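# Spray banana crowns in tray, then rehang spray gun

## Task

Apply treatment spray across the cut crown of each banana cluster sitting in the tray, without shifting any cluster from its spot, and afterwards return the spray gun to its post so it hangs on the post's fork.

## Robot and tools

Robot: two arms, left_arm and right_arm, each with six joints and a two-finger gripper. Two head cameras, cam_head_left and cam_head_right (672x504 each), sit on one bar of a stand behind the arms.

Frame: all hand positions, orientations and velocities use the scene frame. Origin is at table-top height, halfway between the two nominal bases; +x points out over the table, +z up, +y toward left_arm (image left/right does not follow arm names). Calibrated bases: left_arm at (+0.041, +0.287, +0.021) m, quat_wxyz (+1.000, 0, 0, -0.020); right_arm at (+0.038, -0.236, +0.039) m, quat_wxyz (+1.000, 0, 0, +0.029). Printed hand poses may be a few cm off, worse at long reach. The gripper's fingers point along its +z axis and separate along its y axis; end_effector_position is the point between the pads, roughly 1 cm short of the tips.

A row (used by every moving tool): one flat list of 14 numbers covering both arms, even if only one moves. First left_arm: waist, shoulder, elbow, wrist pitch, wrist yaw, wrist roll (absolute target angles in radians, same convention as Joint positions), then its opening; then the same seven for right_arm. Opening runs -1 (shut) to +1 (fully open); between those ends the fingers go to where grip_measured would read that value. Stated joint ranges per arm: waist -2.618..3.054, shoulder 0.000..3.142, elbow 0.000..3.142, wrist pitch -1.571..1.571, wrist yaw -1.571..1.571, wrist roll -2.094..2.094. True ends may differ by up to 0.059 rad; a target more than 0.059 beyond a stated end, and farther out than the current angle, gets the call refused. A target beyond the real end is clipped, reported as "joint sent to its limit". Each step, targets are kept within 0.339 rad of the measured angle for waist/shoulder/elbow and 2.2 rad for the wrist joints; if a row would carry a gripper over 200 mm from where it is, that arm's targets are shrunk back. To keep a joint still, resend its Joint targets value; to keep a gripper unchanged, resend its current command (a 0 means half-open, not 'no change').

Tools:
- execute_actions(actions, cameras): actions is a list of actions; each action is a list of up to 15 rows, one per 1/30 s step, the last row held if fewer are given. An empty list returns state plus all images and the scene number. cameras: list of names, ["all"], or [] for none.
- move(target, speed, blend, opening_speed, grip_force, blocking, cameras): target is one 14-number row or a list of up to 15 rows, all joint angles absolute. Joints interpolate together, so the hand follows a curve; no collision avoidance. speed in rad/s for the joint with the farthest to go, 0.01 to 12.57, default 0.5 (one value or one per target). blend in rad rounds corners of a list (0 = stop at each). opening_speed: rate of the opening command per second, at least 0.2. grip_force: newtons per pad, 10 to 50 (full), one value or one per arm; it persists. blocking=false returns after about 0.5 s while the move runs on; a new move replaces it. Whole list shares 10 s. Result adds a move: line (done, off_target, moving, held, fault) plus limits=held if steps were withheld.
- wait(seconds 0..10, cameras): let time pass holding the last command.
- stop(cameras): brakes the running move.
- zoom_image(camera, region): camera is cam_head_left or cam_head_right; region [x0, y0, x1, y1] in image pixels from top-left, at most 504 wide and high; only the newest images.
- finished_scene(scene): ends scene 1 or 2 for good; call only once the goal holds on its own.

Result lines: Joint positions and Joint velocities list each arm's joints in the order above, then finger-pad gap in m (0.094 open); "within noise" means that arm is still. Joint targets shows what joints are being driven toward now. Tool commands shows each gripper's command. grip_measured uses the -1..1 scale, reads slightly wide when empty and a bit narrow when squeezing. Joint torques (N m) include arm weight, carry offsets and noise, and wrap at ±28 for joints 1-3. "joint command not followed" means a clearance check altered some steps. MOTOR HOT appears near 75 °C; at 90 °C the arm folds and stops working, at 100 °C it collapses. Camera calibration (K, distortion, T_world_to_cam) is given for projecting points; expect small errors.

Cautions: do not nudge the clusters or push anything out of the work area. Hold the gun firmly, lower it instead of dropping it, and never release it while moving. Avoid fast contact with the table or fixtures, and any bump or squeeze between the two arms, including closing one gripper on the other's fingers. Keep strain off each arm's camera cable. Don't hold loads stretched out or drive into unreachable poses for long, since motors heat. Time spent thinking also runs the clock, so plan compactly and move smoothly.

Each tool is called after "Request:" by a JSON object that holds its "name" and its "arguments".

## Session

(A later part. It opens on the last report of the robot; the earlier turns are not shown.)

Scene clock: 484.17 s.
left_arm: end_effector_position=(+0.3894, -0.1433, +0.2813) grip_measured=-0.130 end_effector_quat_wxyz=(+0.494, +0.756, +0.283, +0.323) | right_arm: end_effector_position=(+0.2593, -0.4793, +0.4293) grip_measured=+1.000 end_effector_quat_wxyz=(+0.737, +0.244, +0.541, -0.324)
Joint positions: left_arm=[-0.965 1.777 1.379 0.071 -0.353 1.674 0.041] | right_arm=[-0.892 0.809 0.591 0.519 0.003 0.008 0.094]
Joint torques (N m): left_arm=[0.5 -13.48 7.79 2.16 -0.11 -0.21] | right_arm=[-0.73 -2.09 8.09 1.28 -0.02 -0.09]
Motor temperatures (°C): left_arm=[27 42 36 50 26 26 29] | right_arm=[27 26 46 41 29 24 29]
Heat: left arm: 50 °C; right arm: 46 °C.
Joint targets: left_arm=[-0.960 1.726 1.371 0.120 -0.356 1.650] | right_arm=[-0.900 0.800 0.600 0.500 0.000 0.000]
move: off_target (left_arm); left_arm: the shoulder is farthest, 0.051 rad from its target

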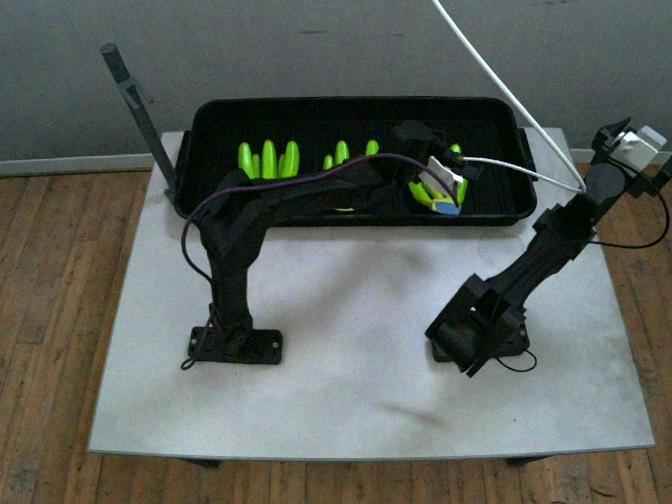

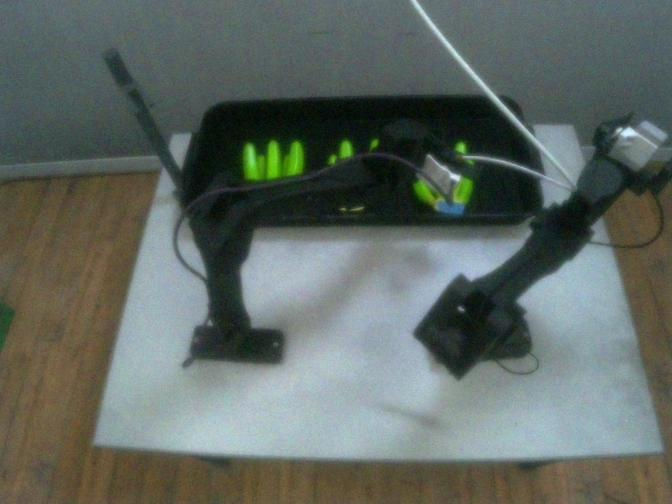

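Request:
{"name": "move", "arguments": {"target": [[-0.865,1.782,1.44,0.11,-0.356,1.65,-1,-0.9,0.8,0.6,0.5,0,0,1],[-0.865,1.726,1.371,0.12,-0.356,1.65,-1,-0.9,0.8,0.6,0.5,0,0,1],[-0.61,1.2,0.904,0.06,-0.233,1.65,-1,-0.9,0.8,0.6,0.5,0,0,1],[-0.47,1.2,0.904,0.06,-0.233,1.65,-1,-0.9,0.8,0.6,0.5,0,0,1],[-0.47,1.165,0.885,0.048,-0.233,1.65,-1,-0.9,0.8,0.6,0.5,0,0,1],[-0.61,1.165,0.885,0.048,-0.233,1.65,-1,-0.9,0.8,0.6,0.5,0,0,1]], "speed": [0.15,0.07,0.5,0.08,0.08,0.08], "blend": 0.01, "cameras": ["all"]}}

Request:
{"name": "zoom_image", "arguments": {"camera": "cam_head_left", "region": [310, 130, 480, 220]}}

Scene clock: 514.73 s.
left_arm: end_effector_position=(+0.3968, +0.0783, +0.2981) grip_measured=-0.130 end_effector_quat_wxyz=(+0.464, +0.700, +0.389, +0.380) | right_arm: end_effector_position=(+0.2593, -0.4793, +0.4293) grip_measured=+1.000 end_effector_quat_wxyz=(+0.737, +0.244, +0.541, -0.324)
Joint positions: left_arm=[-0.603 1.198 0.893 0.011 -0.254 1.674 0.041] | right_arm=[-0.892 0.809 0.591 0.519 0.003 0.008 0.094]
Joint torques (N m): left_arm=[-0.64 -6.82 7.8 2.06 0.19 -0.21] | right_arm=[-0.44 -1.99 8.25 1.29 -0.08 -0.09]
Heat: left arm: 50 °C; right arm: 47 °C.
Joint targets: left_arm=[-0.610 1.165 0.885 0.048 -0.233 1.650] | right_arm=[-0.900 0.800 0.600 0.500 0.000 0.000]
move: off_target (left_arm); left_arm: the wrist pitch is farthest, 0.037 rad from its target

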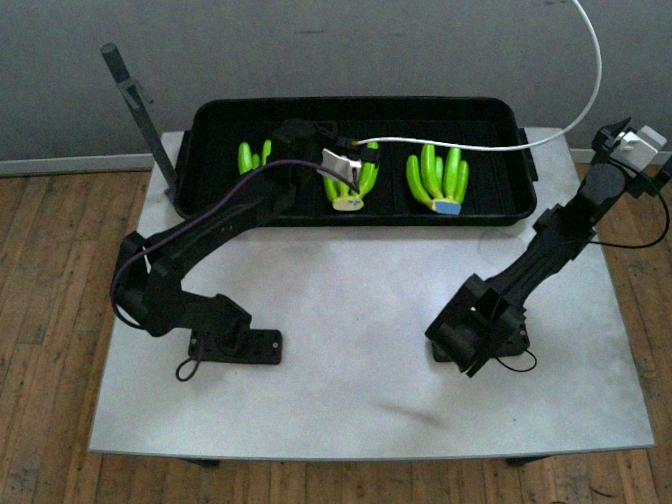

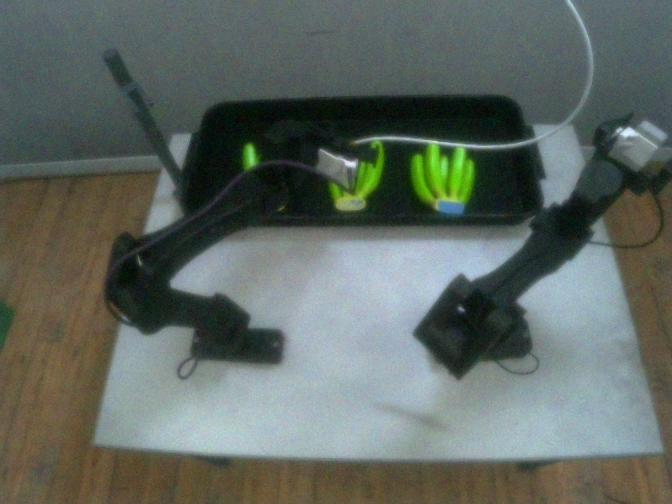

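Scaled by 2.965 from the camera's 672x504 image, which has a finer 960x720 frame.

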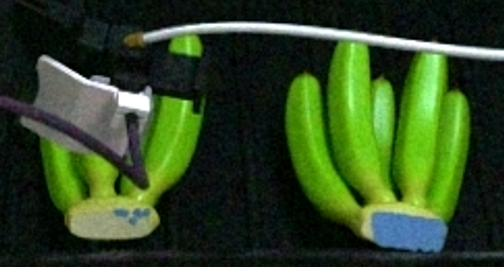

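Request:
{"name": "move", "arguments": {"target": [[-0.62,1.115,0.86,0.03,-0.233,1.65,-1,-0.9,0.8,0.6,0.5,0,0,1],[-0.47,1.115,0.86,0.03,-0.233,1.65,-1,-0.9,0.8,0.6,0.5,0,0,1],[-0.47,1.075,0.84,0.01,-0.233,1.65,-1,-0.9,0.8,0.6,0.5,0,0,1],[-0.62,1.075,0.84,0.01,-0.233,1.65,-1,-0.9,0.8,0.6,0.5,0,0,1]], "speed": 0.08, "blend": 0.01, "cameras": ["all"]}}

Request:
{"name": "zoom_image", "arguments": {"camera": "cam_head_left", "region": [310, 160, 390, 220]}}

Request:
{"name": "zoom_image", "arguments": {"camera": "cam_head_left", "region": [425, 190, 465, 220]}}

Scene clock: 531.47 s.
left_arm: end_effector_position=(+0.3779, +0.0873, +0.3021) grip_measured=-0.130 end_effector_quat_wxyz=(+0.469, +0.699, +0.384, +0.378) | right_arm: end_effector_position=(+0.2593, -0.4793, +0.4293) grip_measured=+1.000 end_effector_quat_wxyz=(+0.737, +0.244, +0.541, -0.324)
Joint positions: left_arm=[-0.613 1.106 0.848 -0.027 -0.253 1.674 0.041] | right_arm=[-0.892 0.809 0.591 0.519 0.003 0.008 0.094]
Joint torques (N m): left_arm=[-0.68 -5.93 7.86 2.05 0.17 -0.22] | right_arm=[-0.25 -1.92 8.32 1.35 -0.08 -0.07]
Heat: left arm: 48 °C; right arm: 47 °C.
Joint targets: left_arm=[-0.620 1.075 0.840 0.010 -0.233 1.650] | right_arm=[-0.900 0.800 0.600 0.500 0.000 0.000]
move: off_target (left_arm); left_arm: the wrist pitch is farthest, 0.037 rad from its target

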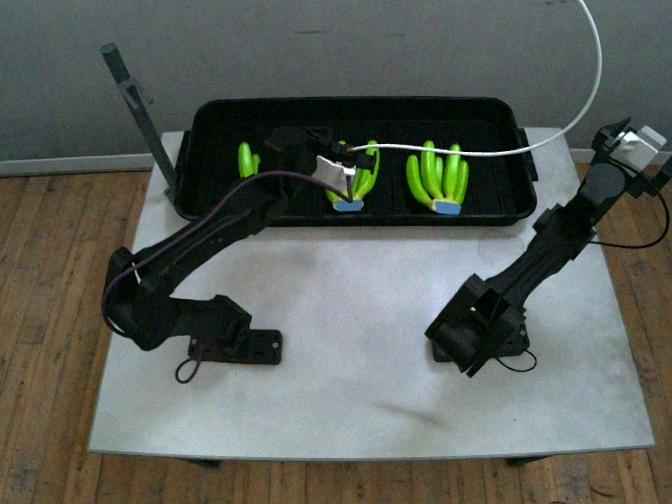

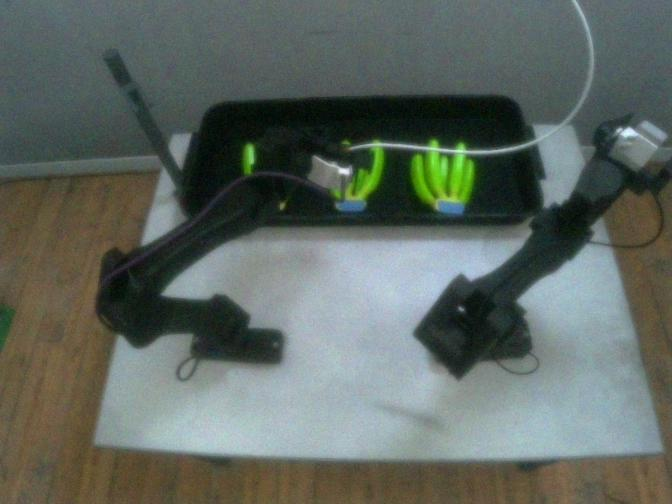

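Scaled by 6.300 from the camera's 672x504 image, which has a finer 960x720 frame.

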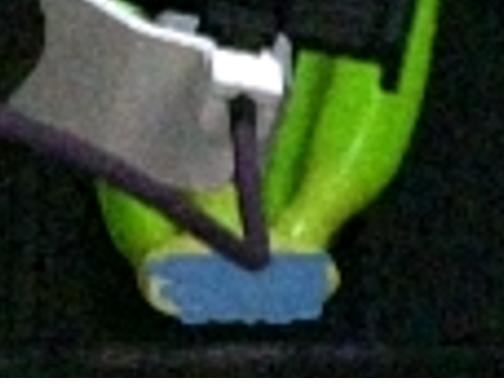

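Scaled by 12.600 from the camera's 672x504 image, which has a finer 960x720 frame.

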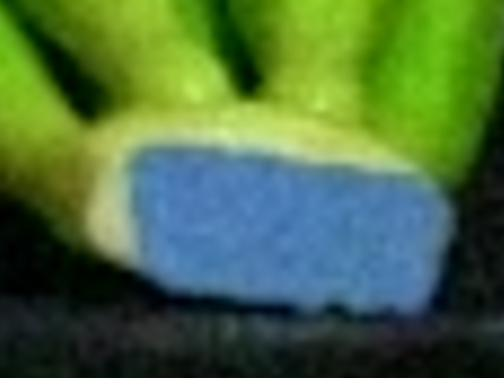

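Request:
{"name": "move", "arguments": {"target": [[-0.44,1.075,0.84,0.01,-0.233,1.65,-1,-0.9,0.8,0.6,0.5,0,0,1],[-0.44,1.12,0.86,0.03,-0.233,1.65,-1,-0.9,0.8,0.6,0.5,0,0,1],[0.05,0.84,0.712,-0.07,0.156,1.65,-1,-0.9,0.8,0.6,0.5,0,0,1],[0.25,0.84,0.712,-0.07,0.156,1.65,-1,-0.9,0.8,0.6,0.5,0,0,1],[0.25,0.80,0.70,-0.095,0.156,1.65,-1,-0.9,0.8,0.6,0.5,0,0,1],[0.05,0.80,0.70,-0.095,0.156,1.65,-1,-0.9,0.8,0.6,0.5,0,0,1]], "speed": [0.15,0.08,0.5,0.1,0.1,0.1], "blend": 0.01, "cameras": ["all"]}}

Request:
{"name": "zoom_image", "arguments": {"camera": "cam_head_left", "region": [225, 130, 385, 220]}}

Scene clock: 551.67 s.
left_arm: end_effector_position=(+0.3739, +0.2712, +0.3055) grip_measured=-0.130 end_effector_quat_wxyz=(+0.445, +0.605, +0.503, +0.428) | right_arm: end_effector_position=(+0.2593, -0.4793, +0.4293) grip_measured=+1.000 end_effector_quat_wxyz=(+0.737, +0.244, +0.541, -0.324)
Joint positions: left_arm=[0.057 0.822 0.708 -0.127 0.126 1.674 0.041] | right_arm=[-0.892 0.809 0.591 0.519 0.003 0.008 0.094]
Joint torques (N m): left_arm=[-0.68 -2.88 7.75 2.03 0.38 -0.21] | right_arm=[-0.85 -1.98 8.35 1.32 -0.06 -0.07]
Motor temperatures (°C): left_arm=[27 36 34 48 26 26 30] | right_arm=[27 26 47 41 29 24 29]
Heat: left arm: 48 °C; right arm: 47 °C.
Joint targets: left_arm=[0.050 0.800 0.700 -0.095 0.156 1.650] | right_arm=[-0.900 0.800 0.600 0.500 0.000 0.000]
move: done

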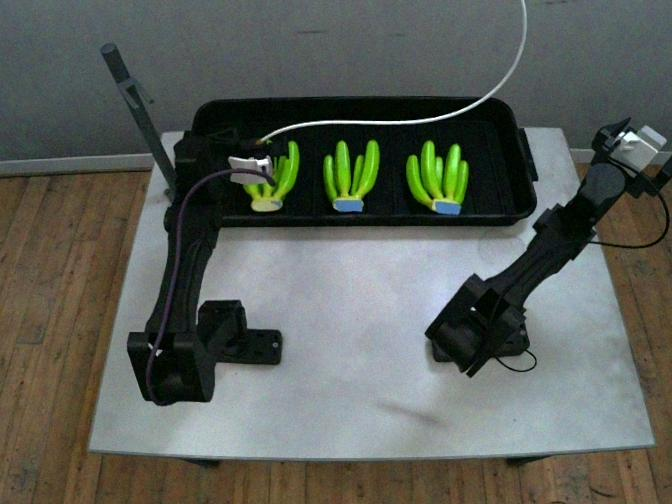

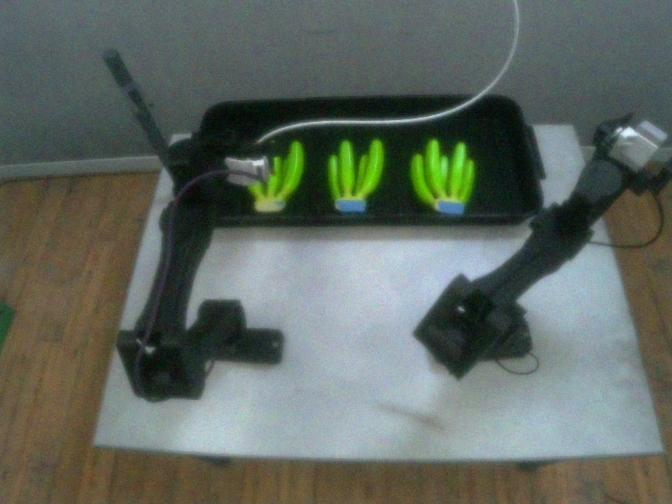

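Scaled by 3.150 from the camera's 672x504 image, which has a finer 960x720 frame.

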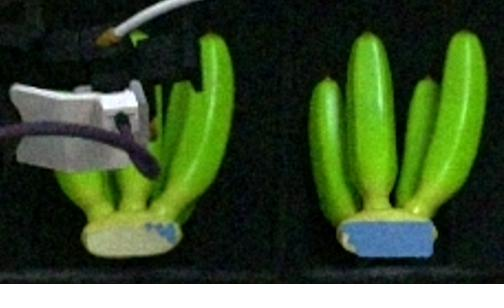

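Request:
{"name": "move", "arguments": {"target": [[0.05,0.75,0.683,-0.122,0.146,1.65,-1,-0.9,0.8,0.6,0.5,0,0,1],[0.25,0.75,0.683,-0.122,0.146,1.65,-1,-0.9,0.8,0.6,0.5,0,0,1],[0.25,0.70,0.67,-0.15,0.146,1.65,-1,-0.9,0.8,0.6,0.5,0,0,1],[0.05,0.70,0.67,-0.15,0.146,1.65,-1,-0.9,0.8,0.6,0.5,0,0,1]], "speed": 0.1, "blend": 0.01, "cameras": ["cam_head_left"]}}

Request:
{"name": "zoom_image", "arguments": {"camera": "cam_head_left", "region": [225, 130, 385, 220]}}

Request:
{"name": "zoom_image", "arguments": {"camera": "cam_head_left", "region": [328, 190, 368, 220]}}

Scene clock: 566.33 s.
left_arm: end_effector_position=(+0.3531, +0.2708, +0.3086) grip_measured=-0.130 end_effector_quat_wxyz=(+0.450, +0.601, +0.499, +0.434) | right_arm: end_effector_position=(+0.2593, -0.4793, +0.4293) grip_measured=+1.000 end_effector_quat_wxyz=(+0.737, +0.244, +0.541, -0.324)
Joint positions: left_arm=[0.057 0.72 0.679 -0.182 0.126 1.674 0.041] | right_arm=[-0.892 0.809 0.591 0.519 0.003 0.008 0.094]
Joint torques (N m): left_arm=[-0.75 -1.85 7.54 2.04 0.26 -0.21] | right_arm=[-0.53 -1.99 8.54 1.33 -0.11 -0.05]
Heat: left arm: 48 °C; right arm: 47 °C.
Joint targets: left_arm=[0.050 0.700 0.670 -0.150 0.146 1.650] | right_arm=[-0.900 0.800 0.600 0.500 0.000 0.000]
move: done
Images, in order (width x height): cam_head_left 672x504.

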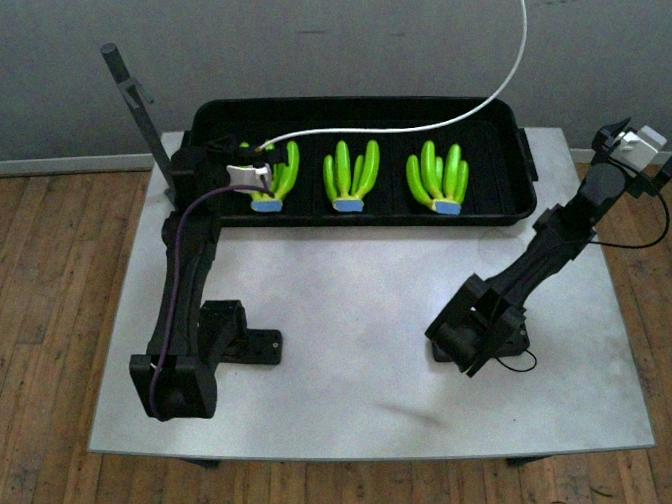

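Scaled by 3.150 from the camera's 672x504 image, which has a finer 960x720 frame.

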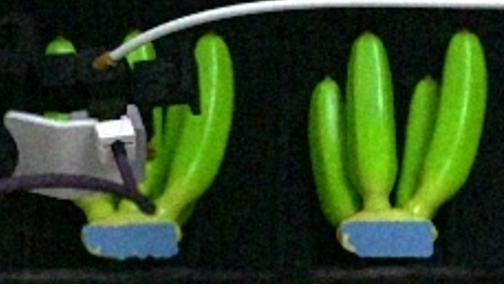

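Scaled by 12.600 from the camera's 672x504 image, which has a finer 960x720 frame.

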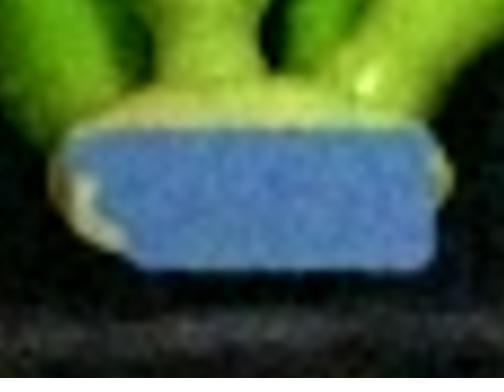

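Request:
{"name": "move", "arguments": {"target": [[0.13,0.665,0.66,-0.17,0.146,1.65,-1,-0.9,0.8,0.6,0.5,0,0,1],[0.29,0.665,0.66,-0.17,0.146,1.65,-1,-0.9,0.8,0.6,0.5,0,0,1],[0.28,0.70,0.67,-0.15,0.146,1.65,-1,-0.9,0.8,0.6,0.5,0,0,1]], "speed": 0.1, "blend": 0.01, "cameras": ["cam_head_left"]}}

Request:
{"name": "zoom_image", "arguments": {"camera": "cam_head_left", "region": [245, 190, 285, 220]}}

Request:
{"name": "move", "arguments": {"target": [[0.4,0.937,0.54,0.43,0.4,0.9,-1,-0.9,0.8,0.6,0.5,0,0,1],[0.752,0.937,0.54,0.452,0.712,0.25,-1,-0.9,0.8,0.6,0.5,0,0,1]], "speed": 0.4, "blend": 0.05, "cameras": ["all"]}}

Request:
{"name": "zoom_image", "arguments": {"camera": "cam_head_left", "region": [80, 40, 210, 170]}}

Request:
{"name": "zoom_image", "arguments": {"camera": "cam_head_right", "region": [80, 40, 210, 170]}}

Scene clock: 581.93 s.
left_arm: end_effector_position=(+0.3455, +0.3394, +0.3034) grip_measured=-0.130 end_effector_quat_wxyz=(+0.396, +0.544, +0.566, +0.476) | right_arm: end_effector_position=(+0.2593, -0.4793, +0.4293) grip_measured=+1.000 end_effector_quat_wxyz=(+0.737, +0.244, +0.541, -0.324)
Joint positions: left_arm=[0.28 0.705 0.668 -0.2 0.126 1.674 0.041] | right_arm=[-0.892 0.809 0.591 0.519 0.003 0.008 0.094]
Joint torques (N m): left_arm=[-0.03 -0.57 8.54 2.21 0.26 -0.23] | right_arm=[-0.69 -1.99 8.31 1.3 -0.06 -0.03]
Heat: left arm: 50 °C; right arm: 47 °C.
Joint targets: left_arm=[0.280 0.700 0.670 -0.150 0.146 1.650] | right_arm=[-0.900 0.800 0.600 0.500 0.000 0.000]
move: off_target (left_arm); left_arm: the wrist pitch is farthest, 0.050 rad from its target
Images, in order (width x height): cam_head_left 672x504.

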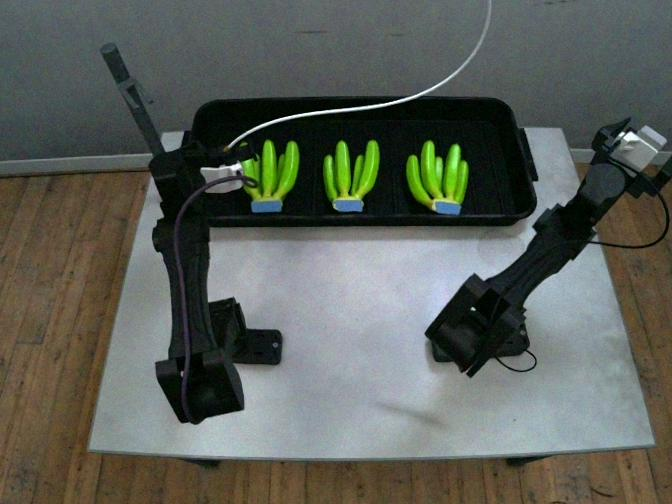

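Scaled by 12.600 from the camera's 672x504 image, which has a finer 960x720 frame.

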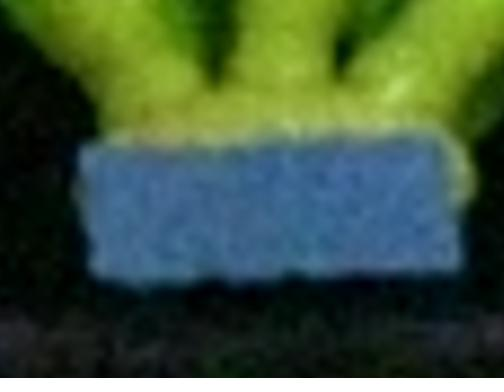

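Scene clock: 586.20 s.
left_arm: end_effector_position=(+0.3604, +0.4079, +0.3165) grip_measured=-0.130 end_effector_quat_wxyz=(+0.703, +0.090, +0.699, +0.094) | right_arm: end_effector_position=(+0.2593, -0.4793, +0.4293) grip_measured=+1.000 end_effector_quat_wxyz=(+0.737, +0.244, +0.541, -0.324)
Joint positions: left_arm=[0.746 0.939 0.547 0.399 0.701 0.256 0.041] | right_arm=[-0.892 0.809 0.591 0.519 0.003 0.008 0.094]
Joint torques (N m): left_arm=[0.62 -1.8 7.68 2.09 0.11 0.01] | right_arm=[-0.59 -2.03 8.46 1.3 -0.06 -0.08]
Heat: left arm: 50 °C; right arm: 47 °C.
Joint targets: left_arm=[0.752 0.937 0.540 0.452 0.712 0.250] | right_arm=[-0.900 0.800 0.600 0.500 0.000 0.000]
move: off_target (left_arm); left_arm: the wrist pitch is farthest, 0.053 rad from its target

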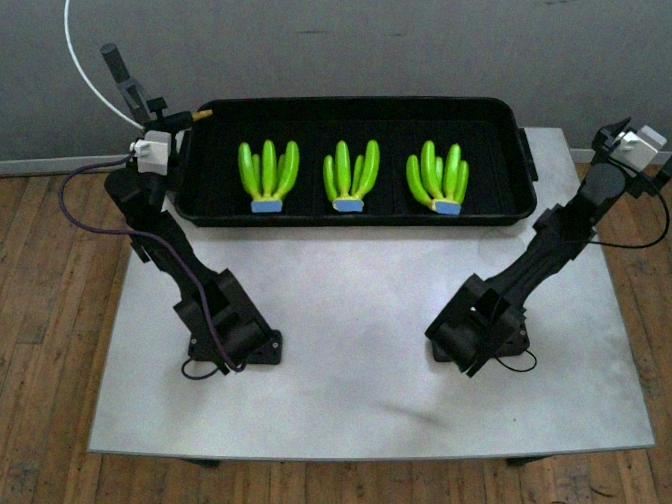

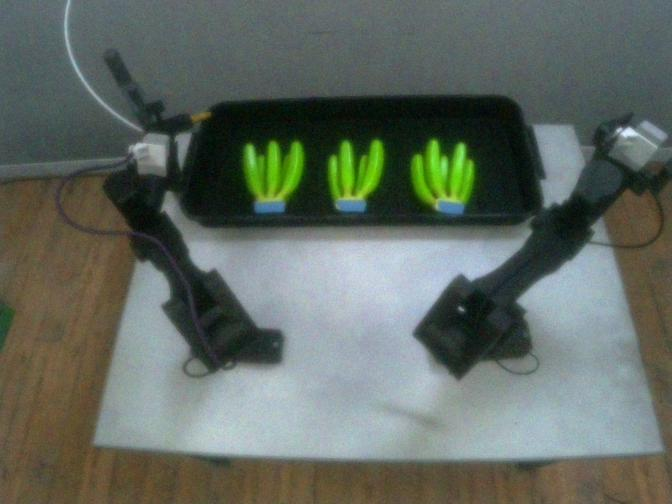

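Scaled by 3.877 from the camera's 672x504 image, which has a finer 960x720 frame.

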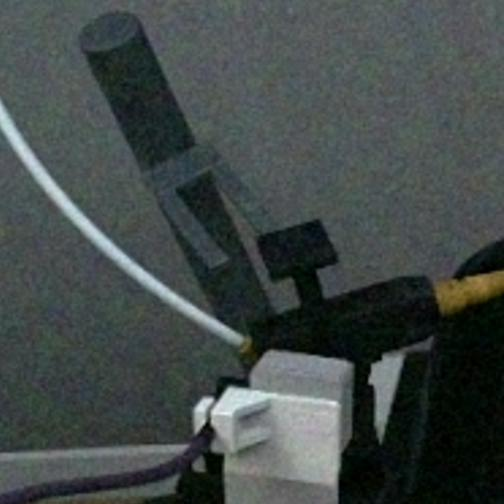

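Scaled by 3.877 from the camera's 672x504 image, which has a finer 960x720 frame.

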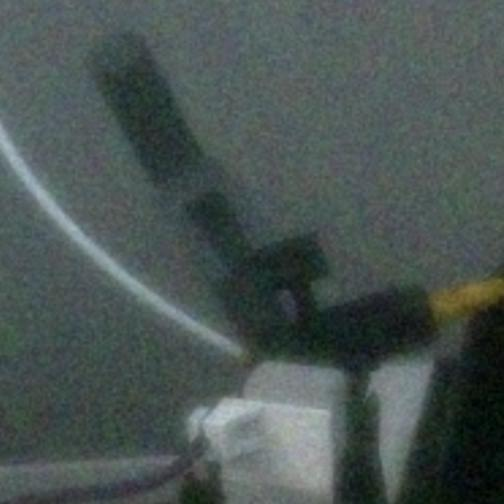

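Request:
{"name": "move", "arguments": {"target": [0.757,1.112,0.632,0.522,0.722,0.25,-1,-0.9,0.8,0.6,0.5,0,0,1], "speed": 0.15, "cameras": ["all"]}}

Request:
{"name": "zoom_image", "arguments": {"camera": "cam_head_left", "region": [80, 40, 210, 170]}}

Request:
{"name": "zoom_image", "arguments": {"camera": "cam_head_right", "region": [80, 40, 210, 170]}}

Scene clock: 603.40 s.
left_arm: end_effector_position=(+0.3837, +0.4252, +0.2974) grip_measured=-0.131 end_effector_quat_wxyz=(+0.691, +0.086, +0.714, +0.074) | right_arm: end_effector_position=(+0.2593, -0.4793, +0.4293) grip_measured=+1.000 end_effector_quat_wxyz=(+0.737, +0.244, +0.541, -0.324)
Joint positions: left_arm=[0.748 1.109 0.589 0.475 0.722 0.255 0.041] | right_arm=[-0.892 0.809 0.591 0.519 0.003 0.008 0.094]
Joint torques (N m): left_arm=[0.88 -2.59 12.51 2.04 0.03 -0.03] | right_arm=[-0.58 -1.96 8.44 1.32 -0.02 -0.09]
Heat: left arm: 50 °C; right arm: 47 °C.
Joint targets: left_arm=[0.757 1.112 0.632 0.522 0.722 0.250] | right_arm=[-0.900 0.800 0.600 0.500 0.000 0.000]
move: off_target (left_arm); left_arm: the wrist pitch is farthest, 0.047 rad from its target

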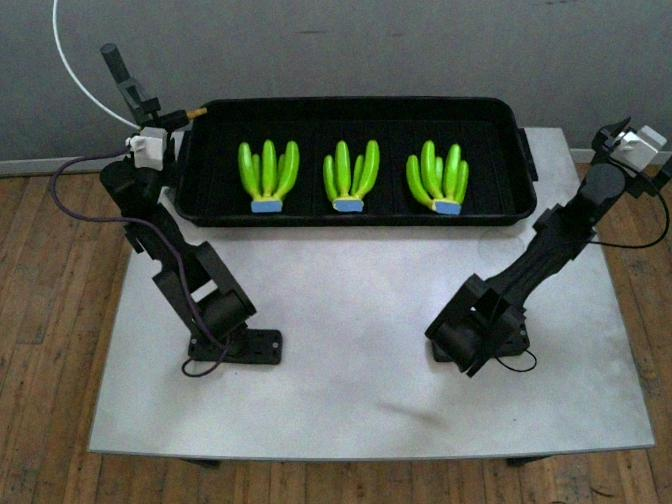

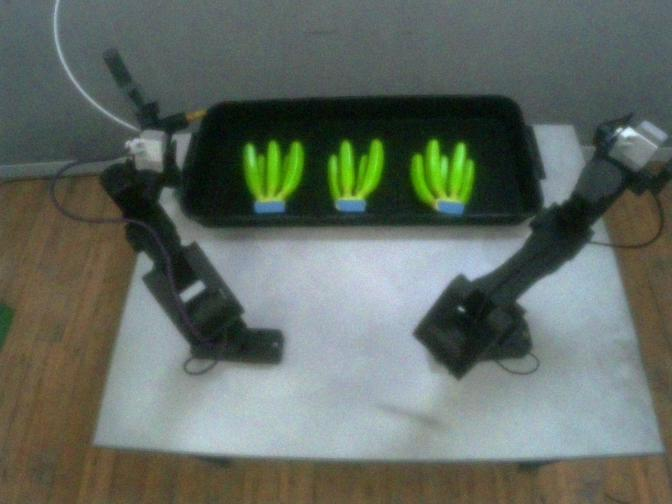

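Scaled by 3.877 from the camera's 672x504 image, which has a finer 960x720 frame.

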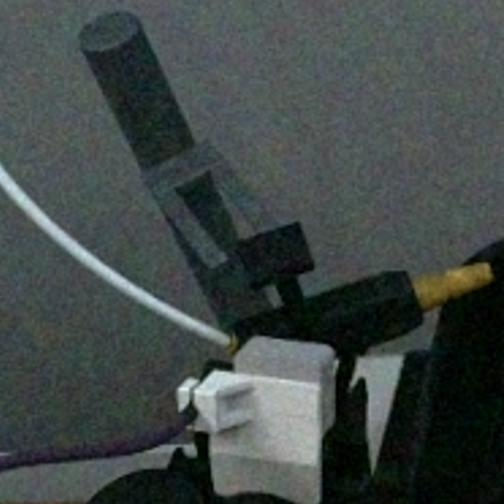

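Scaled by 3.877 from the camera's 672x504 image, which has a finer 960x720 frame.

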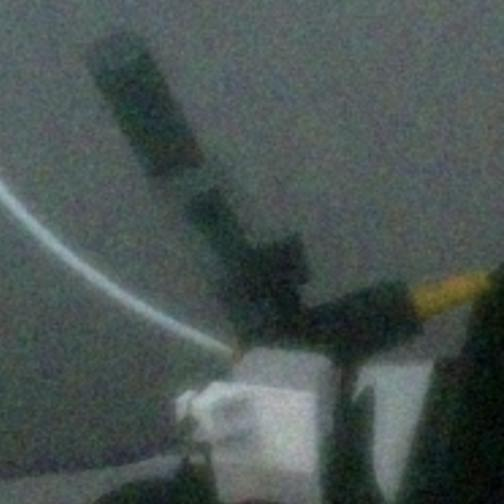

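Request:
{"name": "move", "arguments": {"target": [[0.757,1.09,0.665,0.505,0.722,0.25,-1,-0.9,0.8,0.6,0.5,0,0,1],[0.759,1.115,0.674,0.522,0.722,0.25,-1,-0.9,0.8,0.6,0.5,0,0,1]], "speed": 0.1, "cameras": ["all"]}}

Request:
{"name": "zoom_image", "arguments": {"camera": "cam_head_left", "region": [80, 40, 210, 170]}}

Request:
{"name": "zoom_image", "arguments": {"camera": "cam_head_right", "region": [80, 40, 210, 170]}}

Scene clock: 621.03 s.
left_arm: end_effector_position=(+0.3855, +0.4282, +0.3168) grip_measured=-0.132 end_effector_quat_wxyz=(+0.702, +0.093, +0.701, +0.086) | right_arm: end_effector_position=(+0.2593, -0.4793, +0.4293) grip_measured=+1.000 end_effector_quat_wxyz=(+0.737, +0.244, +0.541, -0.324)
Joint positions: left_arm=[0.751 1.109 0.632 0.476 0.722 0.255 0.041] | right_arm=[-0.892 0.809 0.591 0.519 0.003 0.008 0.094]
Joint torques (N m): left_arm=[0.77 -2.43 12.4 2 0 -0.03] | right_arm=[-0.68 -2.18 8.47 1.36 -0.09 -0.06]
Heat: left arm: 50 °C; right arm: 47 °C.
Joint targets: left_arm=[0.759 1.115 0.674 0.522 0.722 0.250] | right_arm=[-0.900 0.800 0.600 0.500 0.000 0.000]
move: off_target (left_arm); left_arm: the wrist pitch is farthest, 0.046 rad from its target

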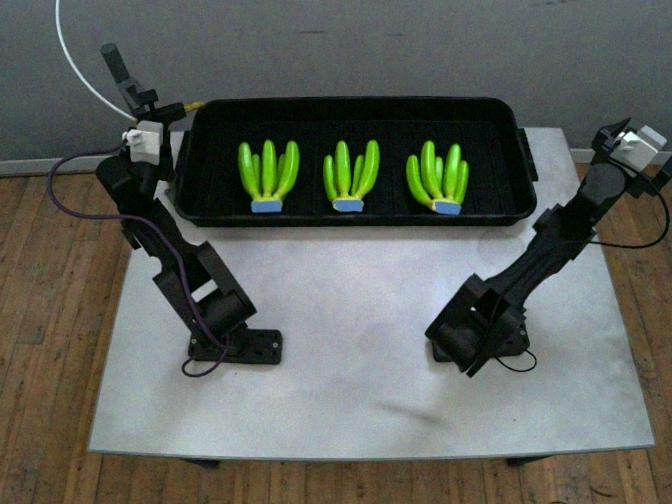

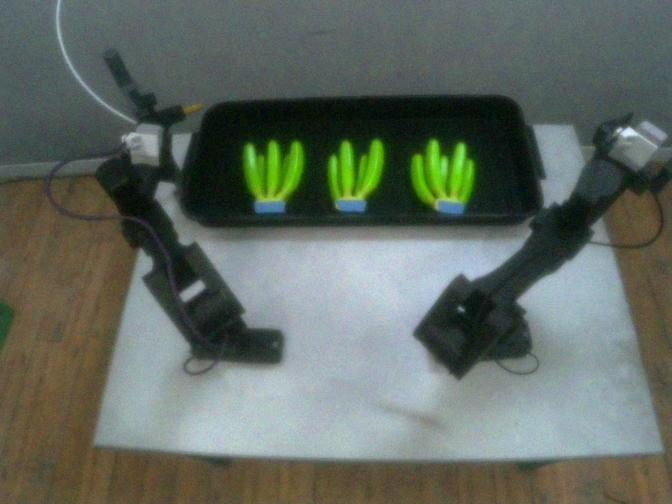

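Scaled by 3.877 from the camera's 672x504 image, which has a finer 960x720 frame.

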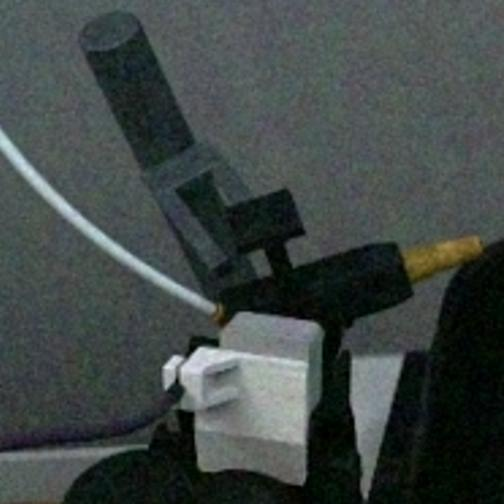

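Scaled by 3.877 from the camera's 672x504 image, which has a finer 960x720 frame.

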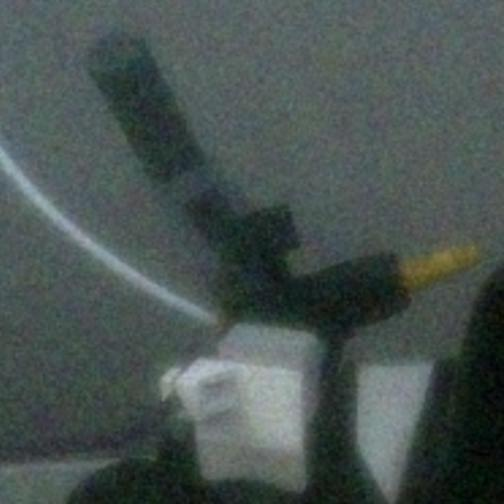

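Request:
{"name": "move", "arguments": {"target": [[0.807,1.115,0.674,0.522,0.77,0.25,-1,-0.9,0.8,0.6,0.5,0,0,1],[0.804,1.254,0.747,0.589,0.767,0.25,-1,-0.9,0.8,0.6,0.5,0,0,1]], "speed": 0.1, "cameras": ["all"]}}

Request:
{"name": "zoom_image", "arguments": {"camera": "cam_head_left", "region": [80, 40, 210, 170]}}

Request:
{"name": "zoom_image", "arguments": {"camera": "cam_head_right", "region": [80, 40, 210, 170]}}

Scene clock: 647.93 s.
left_arm: end_effector_position=(+0.3999, +0.4573, +0.3128) grip_measured=-0.133 end_effector_quat_wxyz=(+0.700, +0.090, +0.703, +0.085) | right_arm: end_effector_position=(+0.2593, -0.4793, +0.4293) grip_measured=+1.000 end_effector_quat_wxyz=(+0.737, +0.244, +0.541, -0.324)
Joint positions: left_arm=[0.801 1.25 0.704 0.538 0.769 0.254 0.041] | right_arm=[-0.892 0.809 0.591 0.519 0.003 0.008 0.094]
Joint torques (N m): left_arm=[0.38 -3.71 12.38 2.03 0.01 -0.01] | right_arm=[-0.62 -2.07 8.42 1.31 -0.05 -0.1]
Heat: left arm: 49 °C; right arm: 48 °C.
Joint targets: left_arm=[0.804 1.254 0.747 0.589 0.767 0.250] | right_arm=[-0.900 0.800 0.600 0.500 0.000 0.000]
move: off_target (left_arm); left_arm: the wrist pitch is farthest, 0.051 rad from its target

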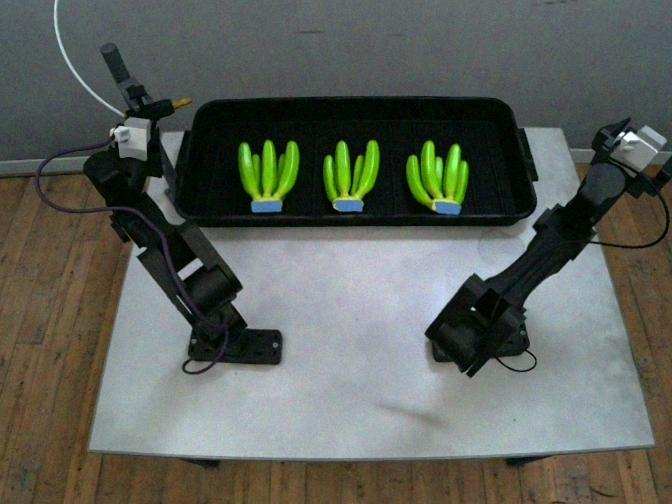

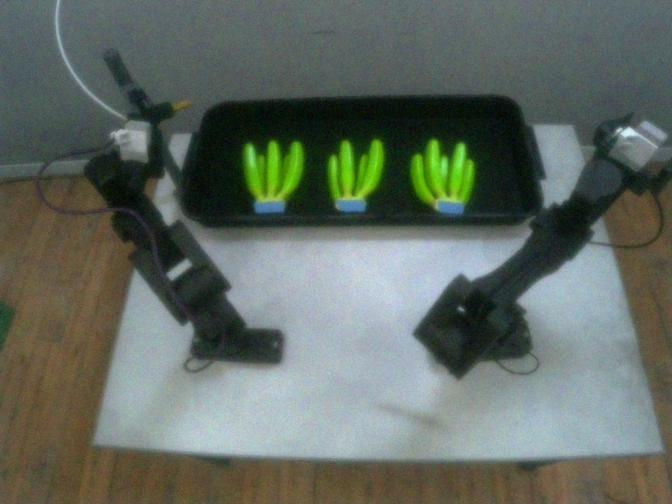

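Scaled by 3.877 from the camera's 672x504 image, which has a finer 960x720 frame.

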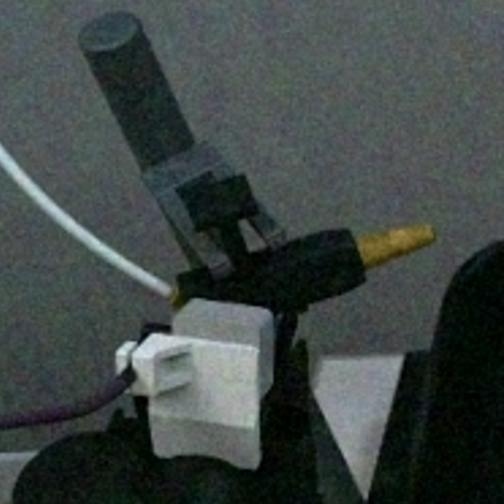

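Scaled by 3.877 from the camera's 672x504 image, which has a finer 960x720 frame.

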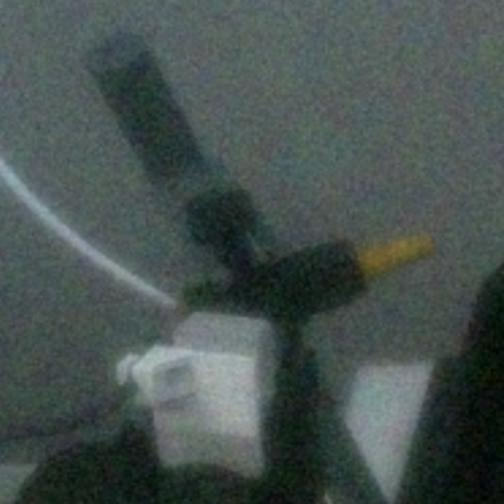

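Request:
{"name": "move", "arguments": {"target": [0.803,1.378,0.816,0.655,0.763,0.25,-1,-0.9,0.8,0.6,0.5,0,0,1], "speed": 0.1, "cameras": ["all"]}}

Request:
{"name": "zoom_image", "arguments": {"camera": "cam_head_left", "region": [80, 40, 210, 170]}}

Request:
{"name": "zoom_image", "arguments": {"camera": "cam_head_right", "region": [80, 40, 210, 170]}}

Scene clock: 662.50 s.
left_arm: end_effector_position=(+0.4192, +0.4739, +0.3119) grip_measured=-0.133 end_effector_quat_wxyz=(+0.704, +0.100, +0.698, +0.088) | right_arm: end_effector_position=(+0.2593, -0.4793, +0.4293) grip_measured=+1.000 end_effector_quat_wxyz=(+0.737, +0.244, +0.541, -0.324)
Joint positions: left_arm=[0.801 1.372 0.774 0.607 0.779 0.262 0.041] | right_arm=[-0.892 0.809 0.591 0.519 0.003 0.008 0.094]
Joint torques (N m): left_arm=[0.16 -4.57 12.29 1.99 -0.19 -0.08] | right_arm=[-0.84 -1.94 8.31 1.31 -0.1 -0.06]
Heat: left arm: 50 °C; right arm: 48 °C.
Joint targets: left_arm=[0.803 1.378 0.816 0.655 0.763 0.250] | right_arm=[-0.900 0.800 0.600 0.500 0.000 0.000]
move: off_target (left_arm); left_arm: the wrist pitch is farthest, 0.048 rad from its target

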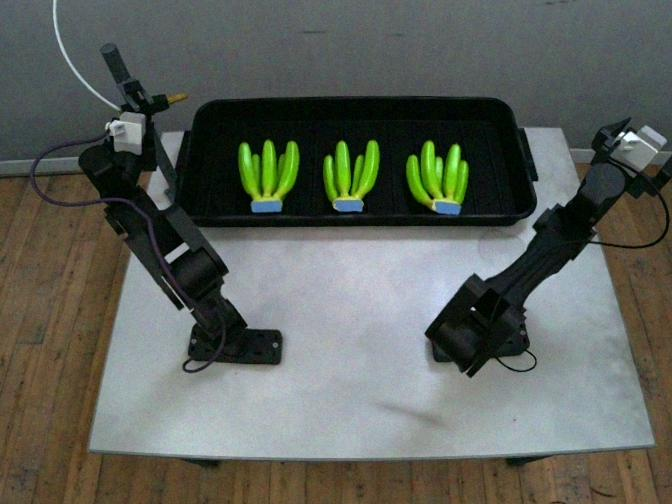

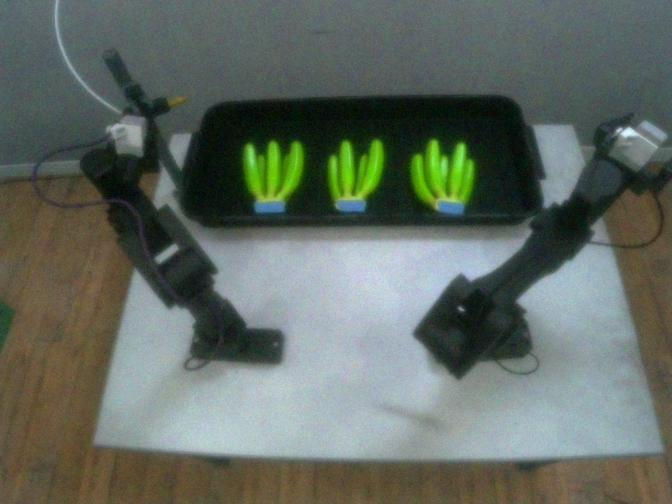

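Scaled by 3.877 from the camera's 672x504 image, which has a finer 960x720 frame.

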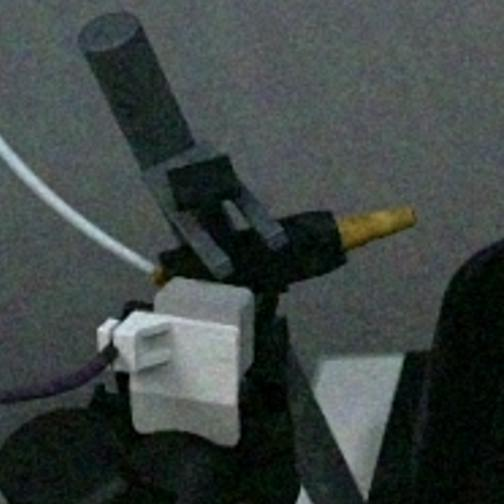

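Scaled by 3.877 from the camera's 672x504 image, which has a finer 960x720 frame.

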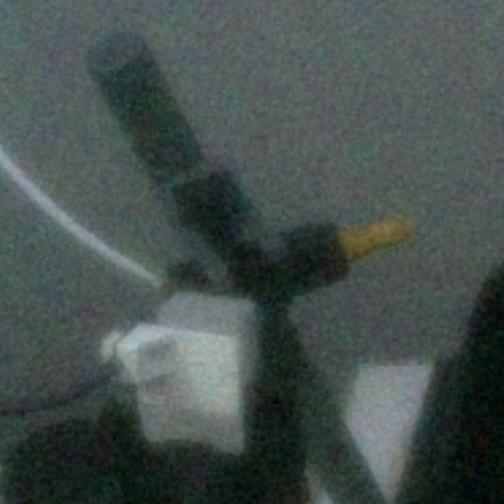

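Request:
{"name": "move", "arguments": {"target": [[0.803,1.378,0.804,0.655,0.772,0.25,-1,-0.9,0.8,0.6,0.5,0,0,1],[0.803,1.378,0.804,0.655,0.772,0.25,1,-0.9,0.8,0.6,0.5,0,0,1]], "speed": 0.1, "opening_speed": 0.6, "cameras": ["cam_head_left"]}}

Request:
{"name": "zoom_image", "arguments": {"camera": "cam_head_left", "region": [80, 40, 210, 170]}}

Request:
{"name": "move", "arguments": {"target": [[0.914,1.25,0.747,0.589,0.866,0.25,1,-0.9,0.8,0.6,0.5,0,0,1],[1.05,1.1,0.664,0.522,1.0,0.25,1,-0.9,0.8,0.6,0.5,0,0,1]], "speed": 0.2, "blend": 0.03, "cameras": ["cam_head_left"]}}

Request:
{"name": "zoom_image", "arguments": {"camera": "cam_head_left", "region": [80, 40, 210, 170]}}

Scene clock: 678.70 s.
left_arm: end_effector_position=(+0.4205, +0.4707, +0.3164) grip_measured=+0.998 end_effector_quat_wxyz=(+0.710, +0.108, +0.690, +0.087) | right_arm: end_effector_position=(+0.2593, -0.4793, +0.4293) grip_measured=+1.000 end_effector_quat_wxyz=(+0.737, +0.244, +0.541, -0.324)
Joint positions: left_arm=[0.796 1.377 0.774 0.637 0.79 0.252 0.094] | right_arm=[-0.892 0.809 0.591 0.519 0.003 0.008 0.094]
Joint torques (N m): left_arm=[0.75 -4.96 10.88 1.7 -0.22 0.01] | right_arm=[-0.76 -1.87 8.39 1.31 -0.08 -0.06]
Heat: left arm: 50 °C; right arm: 48 °C.
Joint targets: left_arm=[0.803 1.378 0.804 0.655 0.772 0.250] | right_arm=[-0.900 0.800 0.600 0.500 0.000 0.000]
move: done; target 2's new numbers were sent with left_arm's wrist pitch 0.048 rad from that target
Images, in order (width x height): cam_head_left 672x504.

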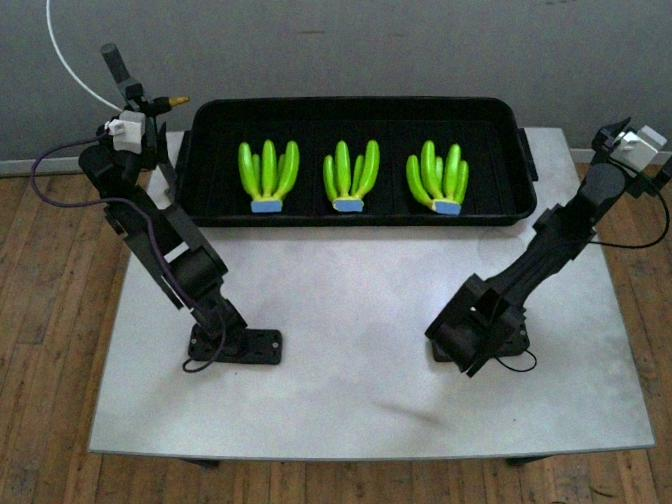

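Scaled by 3.877 from the camera's 672x504 image, which has a finer 960x720 frame.

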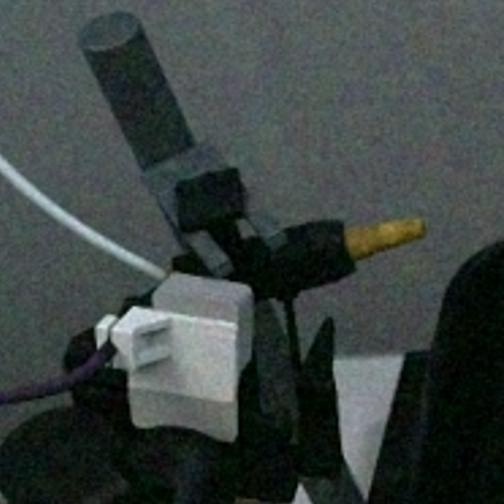

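Scene clock: 680.67 s.
left_arm: end_effector_position=(+0.3392, +0.4768, +0.3438) grip_measured=+0.998 end_effector_quat_wxyz=(+0.714, +0.108, +0.680, +0.122) | right_arm: end_effector_position=(+0.2593, -0.4793, +0.4293) grip_measured=+1.000 end_effector_quat_wxyz=(+0.737, +0.244, +0.541, -0.324)
Joint positions: left_arm=[1.043 1.117 0.681 0.529 0.99 0.249 0.094] | right_arm=[-0.892 0.809 0.591 0.519 0.003 0.008 0.094]
Joint torques (N m): left_arm=[0.7 -4.4 6.53 1.31 0.11 0.04] | right_arm=[-0.79 -1.74 8.29 1.31 -0.08 -0.04]
Heat: left arm: 49 °C; right arm: 48 °C.
Joint targets: left_arm=[1.050 1.100 0.664 0.522 1.000 0.250] | right_arm=[-0.900 0.800 0.600 0.500 0.000 0.000]
move: done
Images, in order (width x height): cam_head_left 672x504.

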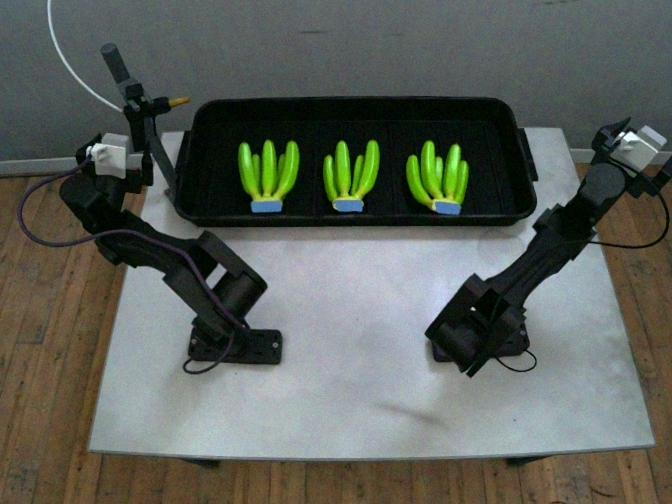

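Scaled by 3.877 from the camera's 672x504 image, which has a finer 960x720 frame.

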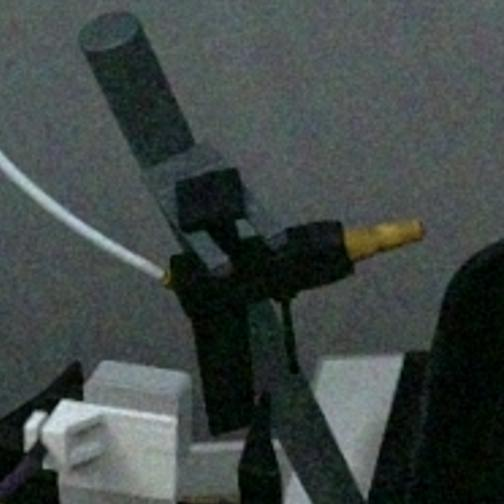

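Request:
{"name": "finished_scene", "arguments": {"scene": 1}}

The scene is finished: the task was done.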